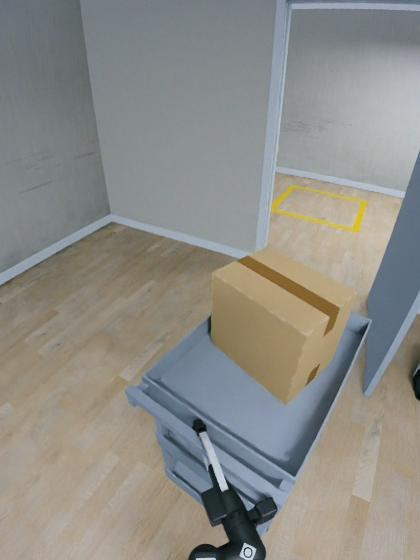

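Scene clock: 1929.60 s.
move: r2 moving
r1.base_odometry: x=-2.932 y=-1.527 heading=+0.794
r1.turned_by_wheels: +0.000
r1.turned_by_imu: +0.000
r1.base_tilt: forward=-1.6 right=+1.2
r1.lidar_m: 0.43 0.35 0.90 1.67 2.05 1.40 1.30 1.21 0.82 0.75 0.77 0.48
r1.base_status: not commanded
r1.joint_positions: lift_m=+0.800 arm_m=+0.000 wrist_yaw_rad=+0.987 wrist_pitch_rad=+0.002 wrist_roll_rad=+0.000 gripper_m=-0.019
r1.joint_status: not commanded
r1.measured_speeds: all 0
r1.motor_effort: lift_m=+23(23) arm_m=-4(4) wheel_0=+19(19) wheel_1=-2(2) wheel_2=+11(11)
r1.servo_current: wrist_yaw_rad=111(117) wrist_pitch_rad=39(46) wrist_roll_rad=33(65) gripper_m=65(72)
r1.hand_pose: x=+0.4028 y=+0.1925 z=+0.9772 quat_wxyz=(+0.881, -0.001, +0.001, +0.474) (m; r1's base frame)
r1.wrist_depth_mm: - - - 175 213 175 - / - - - 236 209 177 - / - - - 238 211 178 158 / - - - 180 212 175 152 / - - 1397 178 213 177 156 / - - 182 172 202 177 160 / - 158 179 170 177 169 -
r2.base_odometry: x=-2.094 y=-0.251 heading=-2.476
r2.turned_by_wheels: -0.123
r2.turned_by_imu: -0.119
r2.base_tilt: forward=-0.7 right=+0.1
r2.lidar_m: 0.39 0.47 2.65 2.71 3.51 3.42 3.32 2.22 2.08 2.13 1.56 0.37
r2.base_status: rotate_rad moving
r2.joint_positions: lift_m=+0.677 arm_m=+0.000 wrist_yaw_rad=+0.403 wrist_pitch_rad=+0.003 wrist_roll_rad=+1.571 gripper_m=-0.029
r2.joint_status: not commanded
r2.measured_speeds: translate_m=+0.002 strafe_m=+0.000 rotate_rad=-0.481 lift_m=+0.000 arm_m=+0.000 wrist_yaw_rad=+0.076 wrist_pitch_rad=+0.000 wrist_roll_rad=+0.000
r2.motor_effort: lift_m=+20(20) arm_m=-4(4) wheel_0=+11(12) wheel_1=+8(8) wheel_2=+9(9)
r2.servo_current: wrist_yaw_rad=39(137) wrist_pitch_rad=39(46) wrist_roll_rad=52(52) gripper_m=91(98)
r2.hand_pose: x=+0.4705 y=+0.0326 z=+0.8542 quat_wxyz=(+0.693, +0.693, +0.142, +0.140) (m; r2's base frame)
r2.wrist_depth_mm: - - - - - - - / - - - - - - - / - - - - - - - / - - - - - 1430 488 / - - - - - 1661 462 / - - - - 178 1499 418 / - - - - - 1618 1182
pictures: none
No camera images: "cameras" was empty.

Scene clock: 1930.43 s.
earlier move: r2 done
r1.base_odometry: x=-2.932 y=-1.527 heading=+0.794
r1.turned_by_wheels: +0.000
r1.turned_by_imu: +0.000
r1.base_tilt: forward=-1.6 right=+1.2
r1.lidar_m: 0.42 0.39 0.89 1.69 2.04 1.40 1.32 1.20 0.80 0.76 0.78 0.46
r1.base_status: not commanded
r1.joint_positions: lift_m=+0.800 arm_m=+0.000 wrist_yaw_rad=+0.987 wrist_pitch_rad=+0.002 wrist_roll_rad=+0.000 gripper_m=-0.019
r1.joint_status: not commanded
r1.measured_speeds: all 0
r1.motor_effort: lift_m=+23(23) arm_m=-3(4) wheel_0=+19(19) wheel_1=-2(2) wheel_2=+11(11)
r1.servo_current: wrist_yaw_rad=104(124) wrist_pitch_rad=33(46) wrist_roll_rad=39(65) gripper_m=65(72)
r1.hand_pose: x=+0.4028 y=+0.1925 z=+0.9772 quat_wxyz=(+0.881, -0.001, +0.001, +0.474) (m; r1's base frame)
r1.wrist_depth_mm: - - - 175 213 175 - / - - - 236 209 177 - / - - - 237 211 179 158 / - - - 180 212 176 153 / - - 1205 178 214 176 156 / - - 180 172 201 178 160 / - 157 179 170 177 169 -
r2.base_odometry: x=-2.094 y=-0.250 heading=-2.622
r2.turned_by_wheels: -0.146
r2.turned_by_imu: -0.142
r2.base_tilt: forward=-0.7 right=+0.0
r2.lidar_m: 0.40 0.45 2.66 2.66 3.13 3.42 3.45 2.38 2.08 2.09 1.61 0.37
r2.base_status: done
r2.joint_positions: lift_m=+0.677 arm_m=+0.000 wrist_yaw_rad=+0.400 wrist_pitch_rad=+0.003 wrist_roll_rad=+1.571 gripper_m=-0.029
r2.joint_status: not commanded
r2.measured_speeds: all 0
r2.motor_effort: lift_m=+20(20) arm_m=-4(5) wheel_0=+0(17) wheel_1=+4(8) wheel_2=+8(12)
r2.servo_current: wrist_yaw_rad=46(137) wrist_pitch_rad=39(46) wrist_roll_rad=46(59) gripper_m=91(98)
r2.hand_pose: x=+0.4706 y=+0.0318 z=+0.8542 quat_wxyz=(+0.693, +0.693, +0.142, +0.139) (m; r2's base frame)
r2.wrist_depth_mm: 332 327 329 - 140 - - / - 375 377 - 154 - - / - 445 436 - 171 - - / - - 496 114 192 - - / - - - 134 219 1708 500 / - - 185 156 178 1618 466 / - - - - 359 357 410
wait: 0.83 of 3 s (r2 has come to rest)
pictures: r2_head_camera
Images, in order (width x height): r2_head_camera 420x560.

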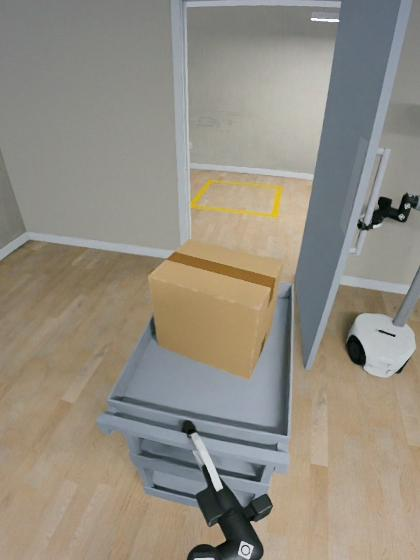

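Call:
move:
  r2: {"base":{"translate_m":0.2,"strafe_m":-0.02},"pace":"slow"}
  blocking: false
  cameras: []

Call:
wait:
  seconds: 4
  cameras: ["r2_head_camera"]

Scene clock: 1943.30 s.
move: r2 moving
r1: as last shown
r1.base_tilt: forward=-1.5 right=+1.2
r1.lidar_m: 0.41 0.37 0.88 1.66 2.08 1.42 1.31 1.21 0.83 0.76 0.78 0.49
r1.servo_current: wrist_yaw_rad=111(111) wrist_pitch_rad=46(46) wrist_roll_rad=46(59) gripper_m=65(65)
r1.wrist_depth_mm: - - - 174 213 176 - / - - - 236 209 177 - / - - - 237 211 179 158 / - - - 180 213 175 152 / - - 1308 178 215 177 156 / - - 181 172 202 177 160 / - 157 178 170 177 169 -
r2.base_odometry: x=-2.105 y=-0.255 heading=-2.622
r2.turned_by_wheels: +0.000
r2.turned_by_imu: +0.001
r2.base_tilt: forward=-0.7 right=+0.1
r2.lidar_m: 0.38 0.44 2.66 2.68 3.13 3.45 3.43 2.40 2.08 2.10 1.59 0.38
r2.base_status: translate_m moving; strafe_m moving
r2.joint_positions: lift_m=+0.677 arm_m=+0.000 wrist_yaw_rad=+0.400 wrist_pitch_rad=+0.003 wrist_roll_rad=+1.571 gripper_m=-0.029
r2.joint_status: not commanded
r2.measured_speeds: translate_m=+0.050 strafe_m=-0.005 rotate_rad=+0.002 lift_m=+0.000 arm_m=+0.000 wrist_yaw_rad=+0.000 wrist_pitch_rad=+0.000 wrist_roll_rad=+0.000
r2.motor_effort: lift_m=+20(20) arm_m=+0(4) wheel_0=+8(10) wheel_1=+8(9) wheel_2=-15(16)
r2.servo_current: wrist_yaw_rad=46(59) wrist_pitch_rad=39(46) wrist_roll_rad=39(52) gripper_m=85(98)
r2.hand_pose: x=+0.4705 y=+0.0318 z=+0.8542 quat_wxyz=(+0.693, +0.693, +0.142, +0.139) (m; r2's base frame)
r2.wrist_depth_mm: 332 332 327 - 138 - - / - 373 370 - 152 - - / - 442 427 - 168 - - / - - 500 109 189 - - / - - - 127 216 1661 496 / - - 185 153 179 1618 469 / - - - - 359 357 407
pictures: none
No camera images: "cameras" was empty.

Scene clock: 1946.10 s.
earlier move: r2 done
r1.base_odometry: x=-2.932 y=-1.527 heading=+0.794
r1.turned_by_wheels: +0.000
r1.turned_by_imu: +0.000
r1.base_tilt: forward=-1.6 right=+1.2
r1.lidar_m: 0.43 0.33 0.92 5.00 2.05 1.40 1.31 1.23 0.81 0.76 0.77 0.47
r1.base_status: not commanded
r1.joint_positions: lift_m=+0.800 arm_m=+0.000 wrist_yaw_rad=+0.987 wrist_pitch_rad=+0.002 wrist_roll_rad=+0.000 gripper_m=-0.019
r1.joint_status: not commanded
r1.measured_speeds: all 0
r1.on_its_own: wrist_yaw_rad is at rest, and its servo_current (124 mA) is outside its rest range (0 to 104 mA)
r1.motor_effort: lift_m=+23(23) arm_m=-3(4) wheel_0=+19(20) wheel_1=-2(3) wheel_2=+11(11)
r1.servo_current: wrist_yaw_rad=124(124) wrist_pitch_rad=39(52) wrist_roll_rad=39(72) gripper_m=65(72)
r1.hand_pose: x=+0.4028 y=+0.1925 z=+0.9772 quat_wxyz=(+0.881, -0.001, +0.001, +0.474) (m; r1's base frame)
r1.wrist_depth_mm: - - - 175 213 176 - / - - - 236 209 177 - / - - - 238 211 178 158 / - - - 180 212 175 152 / - - 1308 178 214 177 156 / - - 182 171 202 177 160 / - 158 1661 170 177 169 -
r2.base_odometry: x=-2.277 y=-0.333 heading=-2.621
r2.turned_by_wheels: +0.001
r2.turned_by_imu: +0.002
r2.base_tilt: forward=-0.7 right=+0.0
r2.lidar_m: 0.36 0.44 2.62 2.63 3.10 3.62 3.63 2.42 2.12 2.12 1.38 0.36
r2.base_status: done
r2.joint_positions: lift_m=+0.677 arm_m=+0.000 wrist_yaw_rad=+0.405 wrist_pitch_rad=+0.003 wrist_roll_rad=+1.571 gripper_m=-0.029
r2.joint_status: not commanded
r2.measured_speeds: all 0
r2.motor_effort: lift_m=+20(20) arm_m=+4(4) wheel_0=+10(16) wheel_1=+5(10) wheel_2=-5(16)
r2.servo_current: wrist_yaw_rad=39(65) wrist_pitch_rad=33(52) wrist_roll_rad=39(59) gripper_m=85(98)
r2.hand_pose: x=+0.4704 y=+0.0332 z=+0.8542 quat_wxyz=(+0.693, +0.692, +0.143, +0.141) (m; r2's base frame)
r2.wrist_depth_mm: - 324 - - 124 - - / - 373 375 - 141 - - / - 459 449 - 159 - - / - - - - 183 549 - / - - - 120 214 1618 496 / - - 186 145 179 1618 455 / - - - - 368 366 377
wait: 2.80 of 4 s (r2 has come to rest)
pictures: r2_head_camera
Images, in order (width x height): r2_head_camera 420x560.

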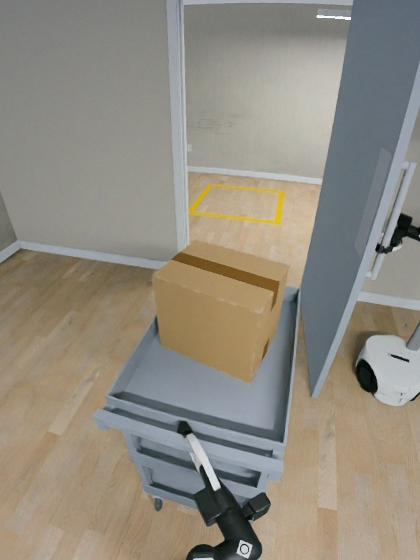

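Call:
move:
  r2: {"base":{"translate_m":0.08,"strafe_m":-0.13},"pace":"slow"}
  blocking: false
  cameras: []

Call:
wait:
  seconds: 4
  cameras: ["r2_head_camera"]

Scene clock: 1950.67 s.
move: r2 moving
r1.base_odometry: x=-2.932 y=-1.527 heading=+0.794
r1.turned_by_wheels: +0.000
r1.turned_by_imu: +0.000
r1.base_tilt: forward=-1.6 right=+1.2
r1.lidar_m: 0.43 0.36 0.94 5.01 2.09 1.41 1.31 1.23 0.81 0.75 0.76 0.49
r1.base_status: not commanded
r1.joint_positions: lift_m=+0.800 arm_m=+0.000 wrist_yaw_rad=+0.987 wrist_pitch_rad=+0.002 wrist_roll_rad=+0.000 gripper_m=-0.019
r1.joint_status: not commanded
r1.measured_speeds: all 0
r1.motor_effort: lift_m=+23(23) arm_m=-4(4) wheel_0=+19(19) wheel_1=-2(2) wheel_2=+11(11)
r1.servo_current: wrist_yaw_rad=91(104) wrist_pitch_rad=46(52) wrist_roll_rad=46(65) gripper_m=65(72)
r1.hand_pose: x=+0.4028 y=+0.1925 z=+0.9772 quat_wxyz=(+0.881, -0.001, +0.001, +0.474) (m; r1's base frame)
r1.wrist_depth_mm: - - - 175 213 176 - / - - - 236 210 177 - / - - - 237 211 179 157 / - - - 180 212 175 153 / - - 1255 178 213 177 156 / - - 182 172 202 177 160 / - 157 - 171 176 169 -
r2.base_odometry: x=-2.288 y=-0.327 heading=-2.620
r2.turned_by_wheels: +0.000
r2.turned_by_imu: +0.001
r2.base_tilt: forward=-0.7 right=+0.0
r2.lidar_m: 0.38 0.45 2.64 2.65 3.10 3.63 3.63 2.42 2.11 2.11 1.35 0.35
r2.base_status: translate_m moving; strafe_m moving
r2.joint_positions: lift_m=+0.677 arm_m=+0.000 wrist_yaw_rad=+0.408 wrist_pitch_rad=+0.003 wrist_roll_rad=+1.571 gripper_m=-0.029
r2.joint_status: not commanded
r2.measured_speeds: translate_m=+0.025 strafe_m=-0.042 rotate_rad=+0.000 lift_m=+0.000 arm_m=+0.000 wrist_yaw_rad=+0.006 wrist_pitch_rad=+0.000 wrist_roll_rad=+0.000
r2.motor_effort: lift_m=+20(20) arm_m=+4(4) wheel_0=+16(18) wheel_1=-1(4) wheel_2=-8(9)
r2.servo_current: wrist_yaw_rad=65(65) wrist_pitch_rad=39(46) wrist_roll_rad=52(59) gripper_m=91(91)
r2.hand_pose: x=+0.4703 y=+0.0342 z=+0.8542 quat_wxyz=(+0.693, +0.692, +0.144, +0.142) (m; r2's base frame)
r2.wrist_depth_mm: - 320 - - 124 - - / - 373 373 - 142 - - / - 459 442 - 157 - - / - - - - 180 559 - / - - - 116 212 1618 496 / - - 185 142 179 1618 452 / - - - - 368 370 379
pictures: none
No camera images: "cameras" was empty.

Scene clock: 1952.97 s.
earlier move: r2 done
r1.base_odometry: x=-2.932 y=-1.527 heading=+0.794
r1.turned_by_wheels: +0.000
r1.turned_by_imu: +0.000
r1.base_tilt: forward=-1.6 right=+1.2
r1.lidar_m: 0.43 0.36 0.86 5.00 2.06 1.42 1.31 1.21 0.82 0.75 0.77 0.47
r1.base_status: not commanded
r1.joint_positions: lift_m=+0.800 arm_m=+0.000 wrist_yaw_rad=+0.987 wrist_pitch_rad=+0.002 wrist_roll_rad=+0.000 gripper_m=-0.019
r1.joint_status: not commanded
r1.measured_speeds: all 0
r1.on_its_own: wrist_yaw_rad is at rest, and its servo_current (111 mA) is outside its rest range (0 to 104 mA)
r1.motor_effort: lift_m=+23(23) arm_m=-3(4) wheel_0=+19(20) wheel_1=-2(2) wheel_2=+11(11)
r1.servo_current: wrist_yaw_rad=111(124) wrist_pitch_rad=46(52) wrist_roll_rad=65(65) gripper_m=65(72)
r1.hand_pose: x=+0.4028 y=+0.1925 z=+0.9772 quat_wxyz=(+0.881, -0.001, +0.001, +0.474) (m; r1's base frame)
r1.wrist_depth_mm: - - - 174 214 176 - / - - - 236 209 177 - / - - - 237 211 178 158 / - - - 180 212 175 152 / - - 1160 178 214 177 156 / - - 182 172 202 177 160 / - 158 - 169 177 169 -
r2.base_odometry: x=-2.411 y=-0.260 heading=-2.621
r2.turned_by_wheels: +0.000
r2.turned_by_imu: +0.001
r2.base_tilt: forward=-0.7 right=+0.1
r2.lidar_m: 0.36 0.43 2.73 2.74 3.24 3.73 3.74 2.33 2.01 2.03 1.24 0.39
r2.base_status: done
r2.joint_positions: lift_m=+0.677 arm_m=+0.000 wrist_yaw_rad=+0.409 wrist_pitch_rad=+0.003 wrist_roll_rad=+1.571 gripper_m=-0.029
r2.joint_status: not commanded
r2.measured_speeds: all 0
r2.motor_effort: lift_m=+20(20) arm_m=+4(4) wheel_0=+8(21) wheel_1=-3(7) wheel_2=-3(9)
r2.servo_current: wrist_yaw_rad=52(72) wrist_pitch_rad=39(46) wrist_roll_rad=52(59) gripper_m=91(98)
r2.hand_pose: x=+0.4703 y=+0.0344 z=+0.8542 quat_wxyz=(+0.693, +0.692, +0.144, +0.142) (m; r2's base frame)
r2.wrist_depth_mm: - 327 327 - 143 - - / - 370 370 - 156 - - / - 439 427 - 173 - - / - - 488 117 193 - - / - - - 136 217 1708 517 / - - 186 157 177 1618 466 / - - - - 364 364 1182
wait: 2.30 of 4 s (r2 has come to rest)
pictures: r2_head_camera
Images, in order (width x height): r2_head_camera 420x560.

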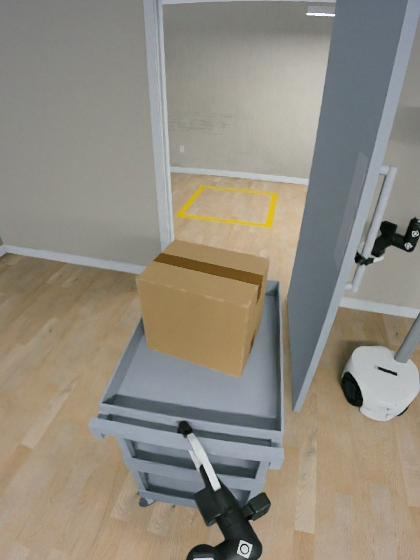

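Call:
move:
  r2: {"base":{"translate_m":0.12,"strafe_m":-0.08},"pace":"slow"}
  blocking: false
  cameras: []

Call:
wait:
  seconds: 4
  cameras: ["r2_head_camera","r2_head_left_camera"]

Scene clock: 1958.73 s.
move: r2 moving
r1.base_odometry: x=-2.932 y=-1.527 heading=+0.794
r1.turned_by_wheels: +0.000
r1.turned_by_imu: +0.000
r1.base_tilt: forward=-1.6 right=+1.2
r1.lidar_m: 0.41 0.37 0.84 5.00 2.06 1.41 1.30 1.21 0.82 0.77 0.78 0.48
r1.base_status: not commanded
r1.joint_positions: lift_m=+0.800 arm_m=+0.000 wrist_yaw_rad=+0.987 wrist_pitch_rad=+0.002 wrist_roll_rad=+0.000 gripper_m=-0.019
r1.joint_status: not commanded
r1.measured_speeds: all 0
r1.motor_effort: lift_m=+23(23) arm_m=-3(4) wheel_0=+19(20) wheel_1=-2(2) wheel_2=+11(11)
r1.servo_current: wrist_yaw_rad=91(117) wrist_pitch_rad=33(52) wrist_roll_rad=39(65) gripper_m=65(72)
r1.hand_pose: x=+0.4028 y=+0.1925 z=+0.9772 quat_wxyz=(+0.881, -0.001, +0.001, +0.474) (m; r1's base frame)
r1.wrist_depth_mm: - - - 175 212 176 - / - - - 236 209 176 - / - - - 238 211 179 157 / - - - 180 213 176 153 / - - 1078 178 214 176 156 / - - 182 172 202 177 160 / - 157 - 170 176 168 -
r2.base_odometry: x=-2.425 y=-0.259 heading=-2.621
r2.turned_by_wheels: +0.000
r2.turned_by_imu: +0.000
r2.base_tilt: forward=-0.7 right=+0.0
r2.lidar_m: 0.40 0.42 2.74 2.76 3.27 3.75 3.75 2.30 2.02 2.02 1.24 0.38
r2.base_status: translate_m moving; strafe_m moving
r2.joint_positions: lift_m=+0.677 arm_m=+0.000 wrist_yaw_rad=+0.409 wrist_pitch_rad=+0.003 wrist_roll_rad=+1.571 gripper_m=-0.029
r2.joint_status: not commanded
r2.measured_speeds: translate_m=+0.045 strafe_m=-0.030 rotate_rad=-0.002 lift_m=+0.000 arm_m=+0.000 wrist_yaw_rad=+0.000 wrist_pitch_rad=+0.000 wrist_roll_rad=+0.000
r2.motor_effort: lift_m=+20(20) arm_m=+4(4) wheel_0=+10(17) wheel_1=-1(4) wheel_2=-10(10)
r2.servo_current: wrist_yaw_rad=65(72) wrist_pitch_rad=39(46) wrist_roll_rad=52(65) gripper_m=91(91)
r2.hand_pose: x=+0.4703 y=+0.0344 z=+0.8542 quat_wxyz=(+0.693, +0.692, +0.144, +0.142) (m; r2's base frame)
r2.wrist_depth_mm: - 327 327 - 143 - - / - 370 373 - 157 - - / - 427 424 107 173 - - / - - 488 120 193 - - / - - - 135 217 1708 512 / - - 185 156 178 1576 473 / - - - - 368 364 1205
pictures: none
No camera images: "cameras" was empty.

Scene clock: 1960.87 s.
earlier move: r2 done
r1.base_odometry: x=-2.932 y=-1.527 heading=+0.794
r1.turned_by_wheels: +0.000
r1.turned_by_imu: +0.000
r1.base_tilt: forward=-1.6 right=+1.2
r1.lidar_m: 0.42 0.36 0.77 4.97 2.07 1.41 1.31 1.22 0.82 0.77 0.79 0.48
r1.base_status: not commanded
r1.joint_positions: lift_m=+0.800 arm_m=+0.000 wrist_yaw_rad=+0.987 wrist_pitch_rad=+0.002 wrist_roll_rad=+0.000 gripper_m=-0.019
r1.joint_status: not commanded
r1.measured_speeds: all 0
r1.motor_effort: lift_m=+23(23) arm_m=-3(4) wheel_0=+19(20) wheel_1=-2(2) wheel_2=+11(11)
r1.servo_current: wrist_yaw_rad=91(117) wrist_pitch_rad=46(52) wrist_roll_rad=65(65) gripper_m=65(72)
r1.hand_pose: x=+0.4028 y=+0.1925 z=+0.9772 quat_wxyz=(+0.881, -0.001, +0.001, +0.474) (m; r1's base frame)
r1.wrist_depth_mm: - - - 175 213 176 - / - - - 236 210 177 - / - - - 238 211 179 157 / - 1205 - 181 212 175 152 / - - 1042 178 214 177 156 / - - 181 172 202 177 160 / - 157 182 170 177 168 -
r2.base_odometry: x=-2.554 y=-0.250 heading=-2.621
r2.turned_by_wheels: -0.001
r2.turned_by_imu: -0.001
r2.base_tilt: forward=-0.7 right=+0.1
r2.lidar_m: 0.37 0.45 2.78 2.77 3.24 3.88 3.78 2.26 1.96 1.97 1.11 0.39
r2.base_status: done
r2.joint_positions: lift_m=+0.677 arm_m=+0.000 wrist_yaw_rad=+0.401 wrist_pitch_rad=+0.003 wrist_roll_rad=+1.571 gripper_m=-0.029
r2.joint_status: not commanded
r2.measured_speeds: all 0
r2.motor_effort: lift_m=+20(20) arm_m=+4(4) wheel_0=+4(17) wheel_1=-4(6) wheel_2=-10(13)
r2.servo_current: wrist_yaw_rad=46(72) wrist_pitch_rad=46(46) wrist_roll_rad=59(65) gripper_m=85(98)
r2.hand_pose: x=+0.4705 y=+0.0320 z=+0.8542 quat_wxyz=(+0.693, +0.693, +0.142, +0.140) (m; r2's base frame)
r2.wrist_depth_mm: 332 334 332 - 148 - - / - 370 373 103 162 - - / - 421 424 113 177 - - / - - 477 129 196 - - / - - - 140 220 1756 - / - - 186 159 178 1618 477 / - - - - - 1499 1205
wait: 2.13 of 4 s (r2 has come to rest)
pictures: r2_head_camera, r2_head_left_camera
Images, in order (width x height): r2_head_camera 420x560, r2_head_left_camera 420x672.

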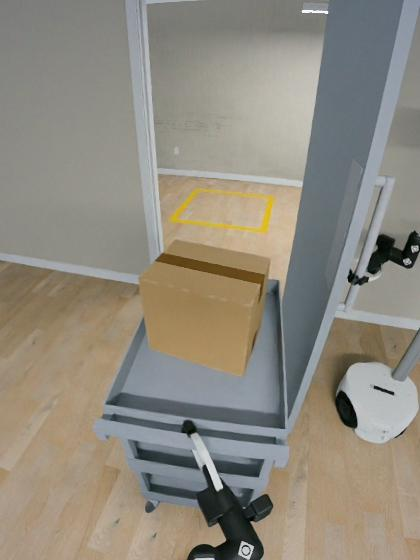

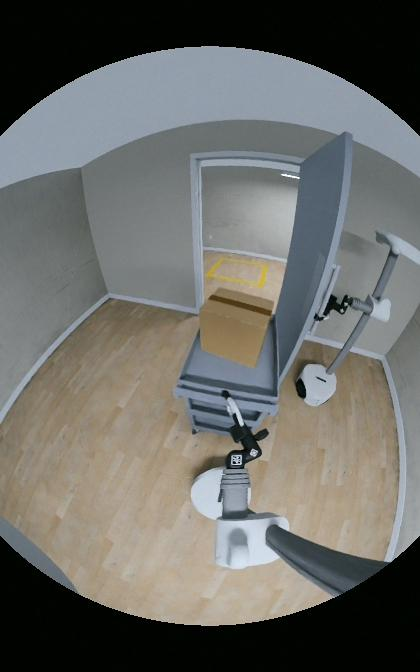

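Call:
move:
  r2: {"base":{"translate_m":0.2,"strafe_m":-0.035},"pace":"slow"}
  blocking: false
  cameras: []

Call:
wait:
  seconds: 4
  cameras: ["r2_head_camera","r2_head_left_camera"]

Scene clock: 1969.20 s.
move: r2 moving
r1: as last shown
r1.lidar_m: 0.42 0.37 0.76 5.01 2.05 1.40 1.30 1.21 0.83 0.75 0.78 0.48
r1.motor_effort: lift_m=+23(23) arm_m=-3(4) wheel_0=+19(19) wheel_1=-2(2) wheel_2=+11(11)
r1.servo_current: wrist_yaw_rad=91(124) wrist_pitch_rad=39(46) wrist_roll_rad=65(65) gripper_m=65(72)
r1.wrist_depth_mm: - - - 175 213 176 - / - - - 236 209 177 - / - - - 238 211 179 158 / - - - 180 212 175 152 / - - 931 178 214 177 156 / - - 181 172 203 177 160 / - 158 182 170 177 168 -
r2.base_odometry: x=-2.566 y=-0.254 heading=-2.622
r2.turned_by_wheels: +0.000
r2.turned_by_imu: +0.000
r2.base_tilt: forward=-0.7 right=+0.1
r2.lidar_m: 0.38 0.43 2.76 2.77 3.26 3.87 3.77 2.27 1.98 1.98 1.11 0.39
r2.base_status: translate_m moving; strafe_m moving
r2.joint_positions: lift_m=+0.677 arm_m=+0.000 wrist_yaw_rad=+0.401 wrist_pitch_rad=+0.003 wrist_roll_rad=+1.571 gripper_m=-0.029
r2.joint_status: not commanded
r2.measured_speeds: translate_m=+0.048 strafe_m=-0.009 rotate_rad=-0.003 lift_m=+0.000 arm_m=+0.000 wrist_yaw_rad=+0.000 wrist_pitch_rad=+0.000 wrist_roll_rad=+0.000
r2.motor_effort: lift_m=+20(20) arm_m=+4(4) wheel_0=+3(12) wheel_1=+6(8) wheel_2=-13(15)
r2.servo_current: wrist_yaw_rad=46(52) wrist_pitch_rad=46(46) wrist_roll_rad=39(59) gripper_m=91(98)
r2.hand_pose: x=+0.4705 y=+0.0320 z=+0.8542 quat_wxyz=(+0.693, +0.693, +0.142, +0.140) (m; r2's base frame)
r2.wrist_depth_mm: 334 336 330 - 148 - - / 1661 373 370 102 161 - - / - 421 421 112 177 - - / - - 480 127 195 - - / - - - 139 219 1756 525 / - - 187 158 178 1618 473 / - - - - - 1499 1182
pictures: none
No camera images: "cameras" was empty.

Scene clock: 1972.00 s.
earlier move: r2 done
r1.base_odometry: x=-2.932 y=-1.527 heading=+0.794
r1.turned_by_wheels: +0.000
r1.turned_by_imu: +0.000
r1.base_tilt: forward=-1.6 right=+1.2
r1.lidar_m: 0.42 0.37 0.75 5.00 2.05 1.40 1.30 1.24 0.81 0.75 0.78 0.50
r1.base_status: not commanded
r1.joint_positions: lift_m=+0.800 arm_m=+0.000 wrist_yaw_rad=+0.987 wrist_pitch_rad=+0.002 wrist_roll_rad=+0.000 gripper_m=-0.019
r1.joint_status: not commanded
r1.measured_speeds: all 0
r1.motor_effort: lift_m=+23(23) arm_m=-4(4) wheel_0=+19(20) wheel_1=-2(3) wheel_2=+11(11)
r1.servo_current: wrist_yaw_rad=104(124) wrist_pitch_rad=39(52) wrist_roll_rad=52(65) gripper_m=65(72)
r1.hand_pose: x=+0.4028 y=+0.1925 z=+0.9772 quat_wxyz=(+0.881, -0.001, +0.001, +0.474) (m; r1's base frame)
r1.wrist_depth_mm: - - - 174 213 176 - / - - - 236 209 176 - / - - - 238 211 178 158 / - - - 181 212 176 152 / - - 976 178 214 177 156 / - - 182 172 202 177 160 / - 158 - 170 177 168 -
r2.base_odometry: x=-2.745 y=-0.319 heading=-2.622
r2.turned_by_wheels: +0.000
r2.turned_by_imu: +0.000
r2.base_tilt: forward=-0.7 right=+0.1
r2.lidar_m: 0.40 0.47 2.74 2.76 3.24 4.07 3.80 2.29 2.02 2.00 0.93 0.37
r2.base_status: done
r2.joint_positions: lift_m=+0.677 arm_m=+0.000 wrist_yaw_rad=+0.398 wrist_pitch_rad=+0.003 wrist_roll_rad=+1.571 gripper_m=-0.029
r2.joint_status: not commanded
r2.measured_speeds: all 0
r2.motor_effort: lift_m=+19(20) arm_m=+4(4) wheel_0=+2(12) wheel_1=+3(8) wheel_2=-10(15)
r2.servo_current: wrist_yaw_rad=52(59) wrist_pitch_rad=46(52) wrist_roll_rad=52(59) gripper_m=85(98)
r2.hand_pose: x=+0.4706 y=+0.0311 z=+0.8542 quat_wxyz=(+0.693, +0.693, +0.141, +0.139) (m; r2's base frame)
r2.wrist_depth_mm: 1397 334 325 - 133 - - / - 375 379 - 148 - - / 1661 439 442 - 166 - - / - - 496 105 189 1708 - / - - - 124 212 1708 504 / - - 184 153 178 1618 462 / - - - - 366 357 370
wait: 2.80 of 4 s (r2 has come to rest)
pictures: r2_head_camera, r2_head_left_camera
Images, in order (width x height): r2_head_camera 420x560, r2_head_left_camera 420x672.

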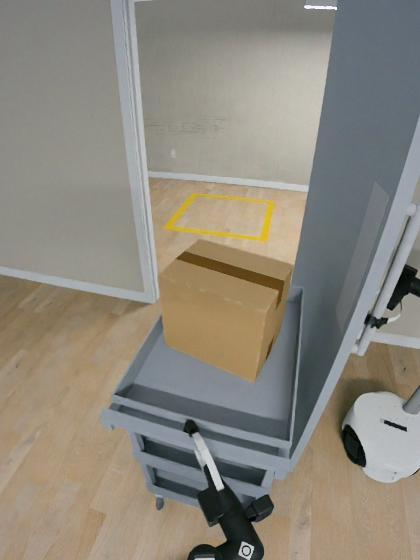

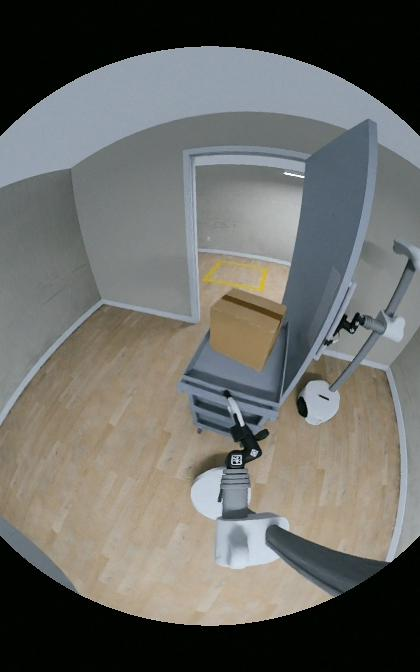

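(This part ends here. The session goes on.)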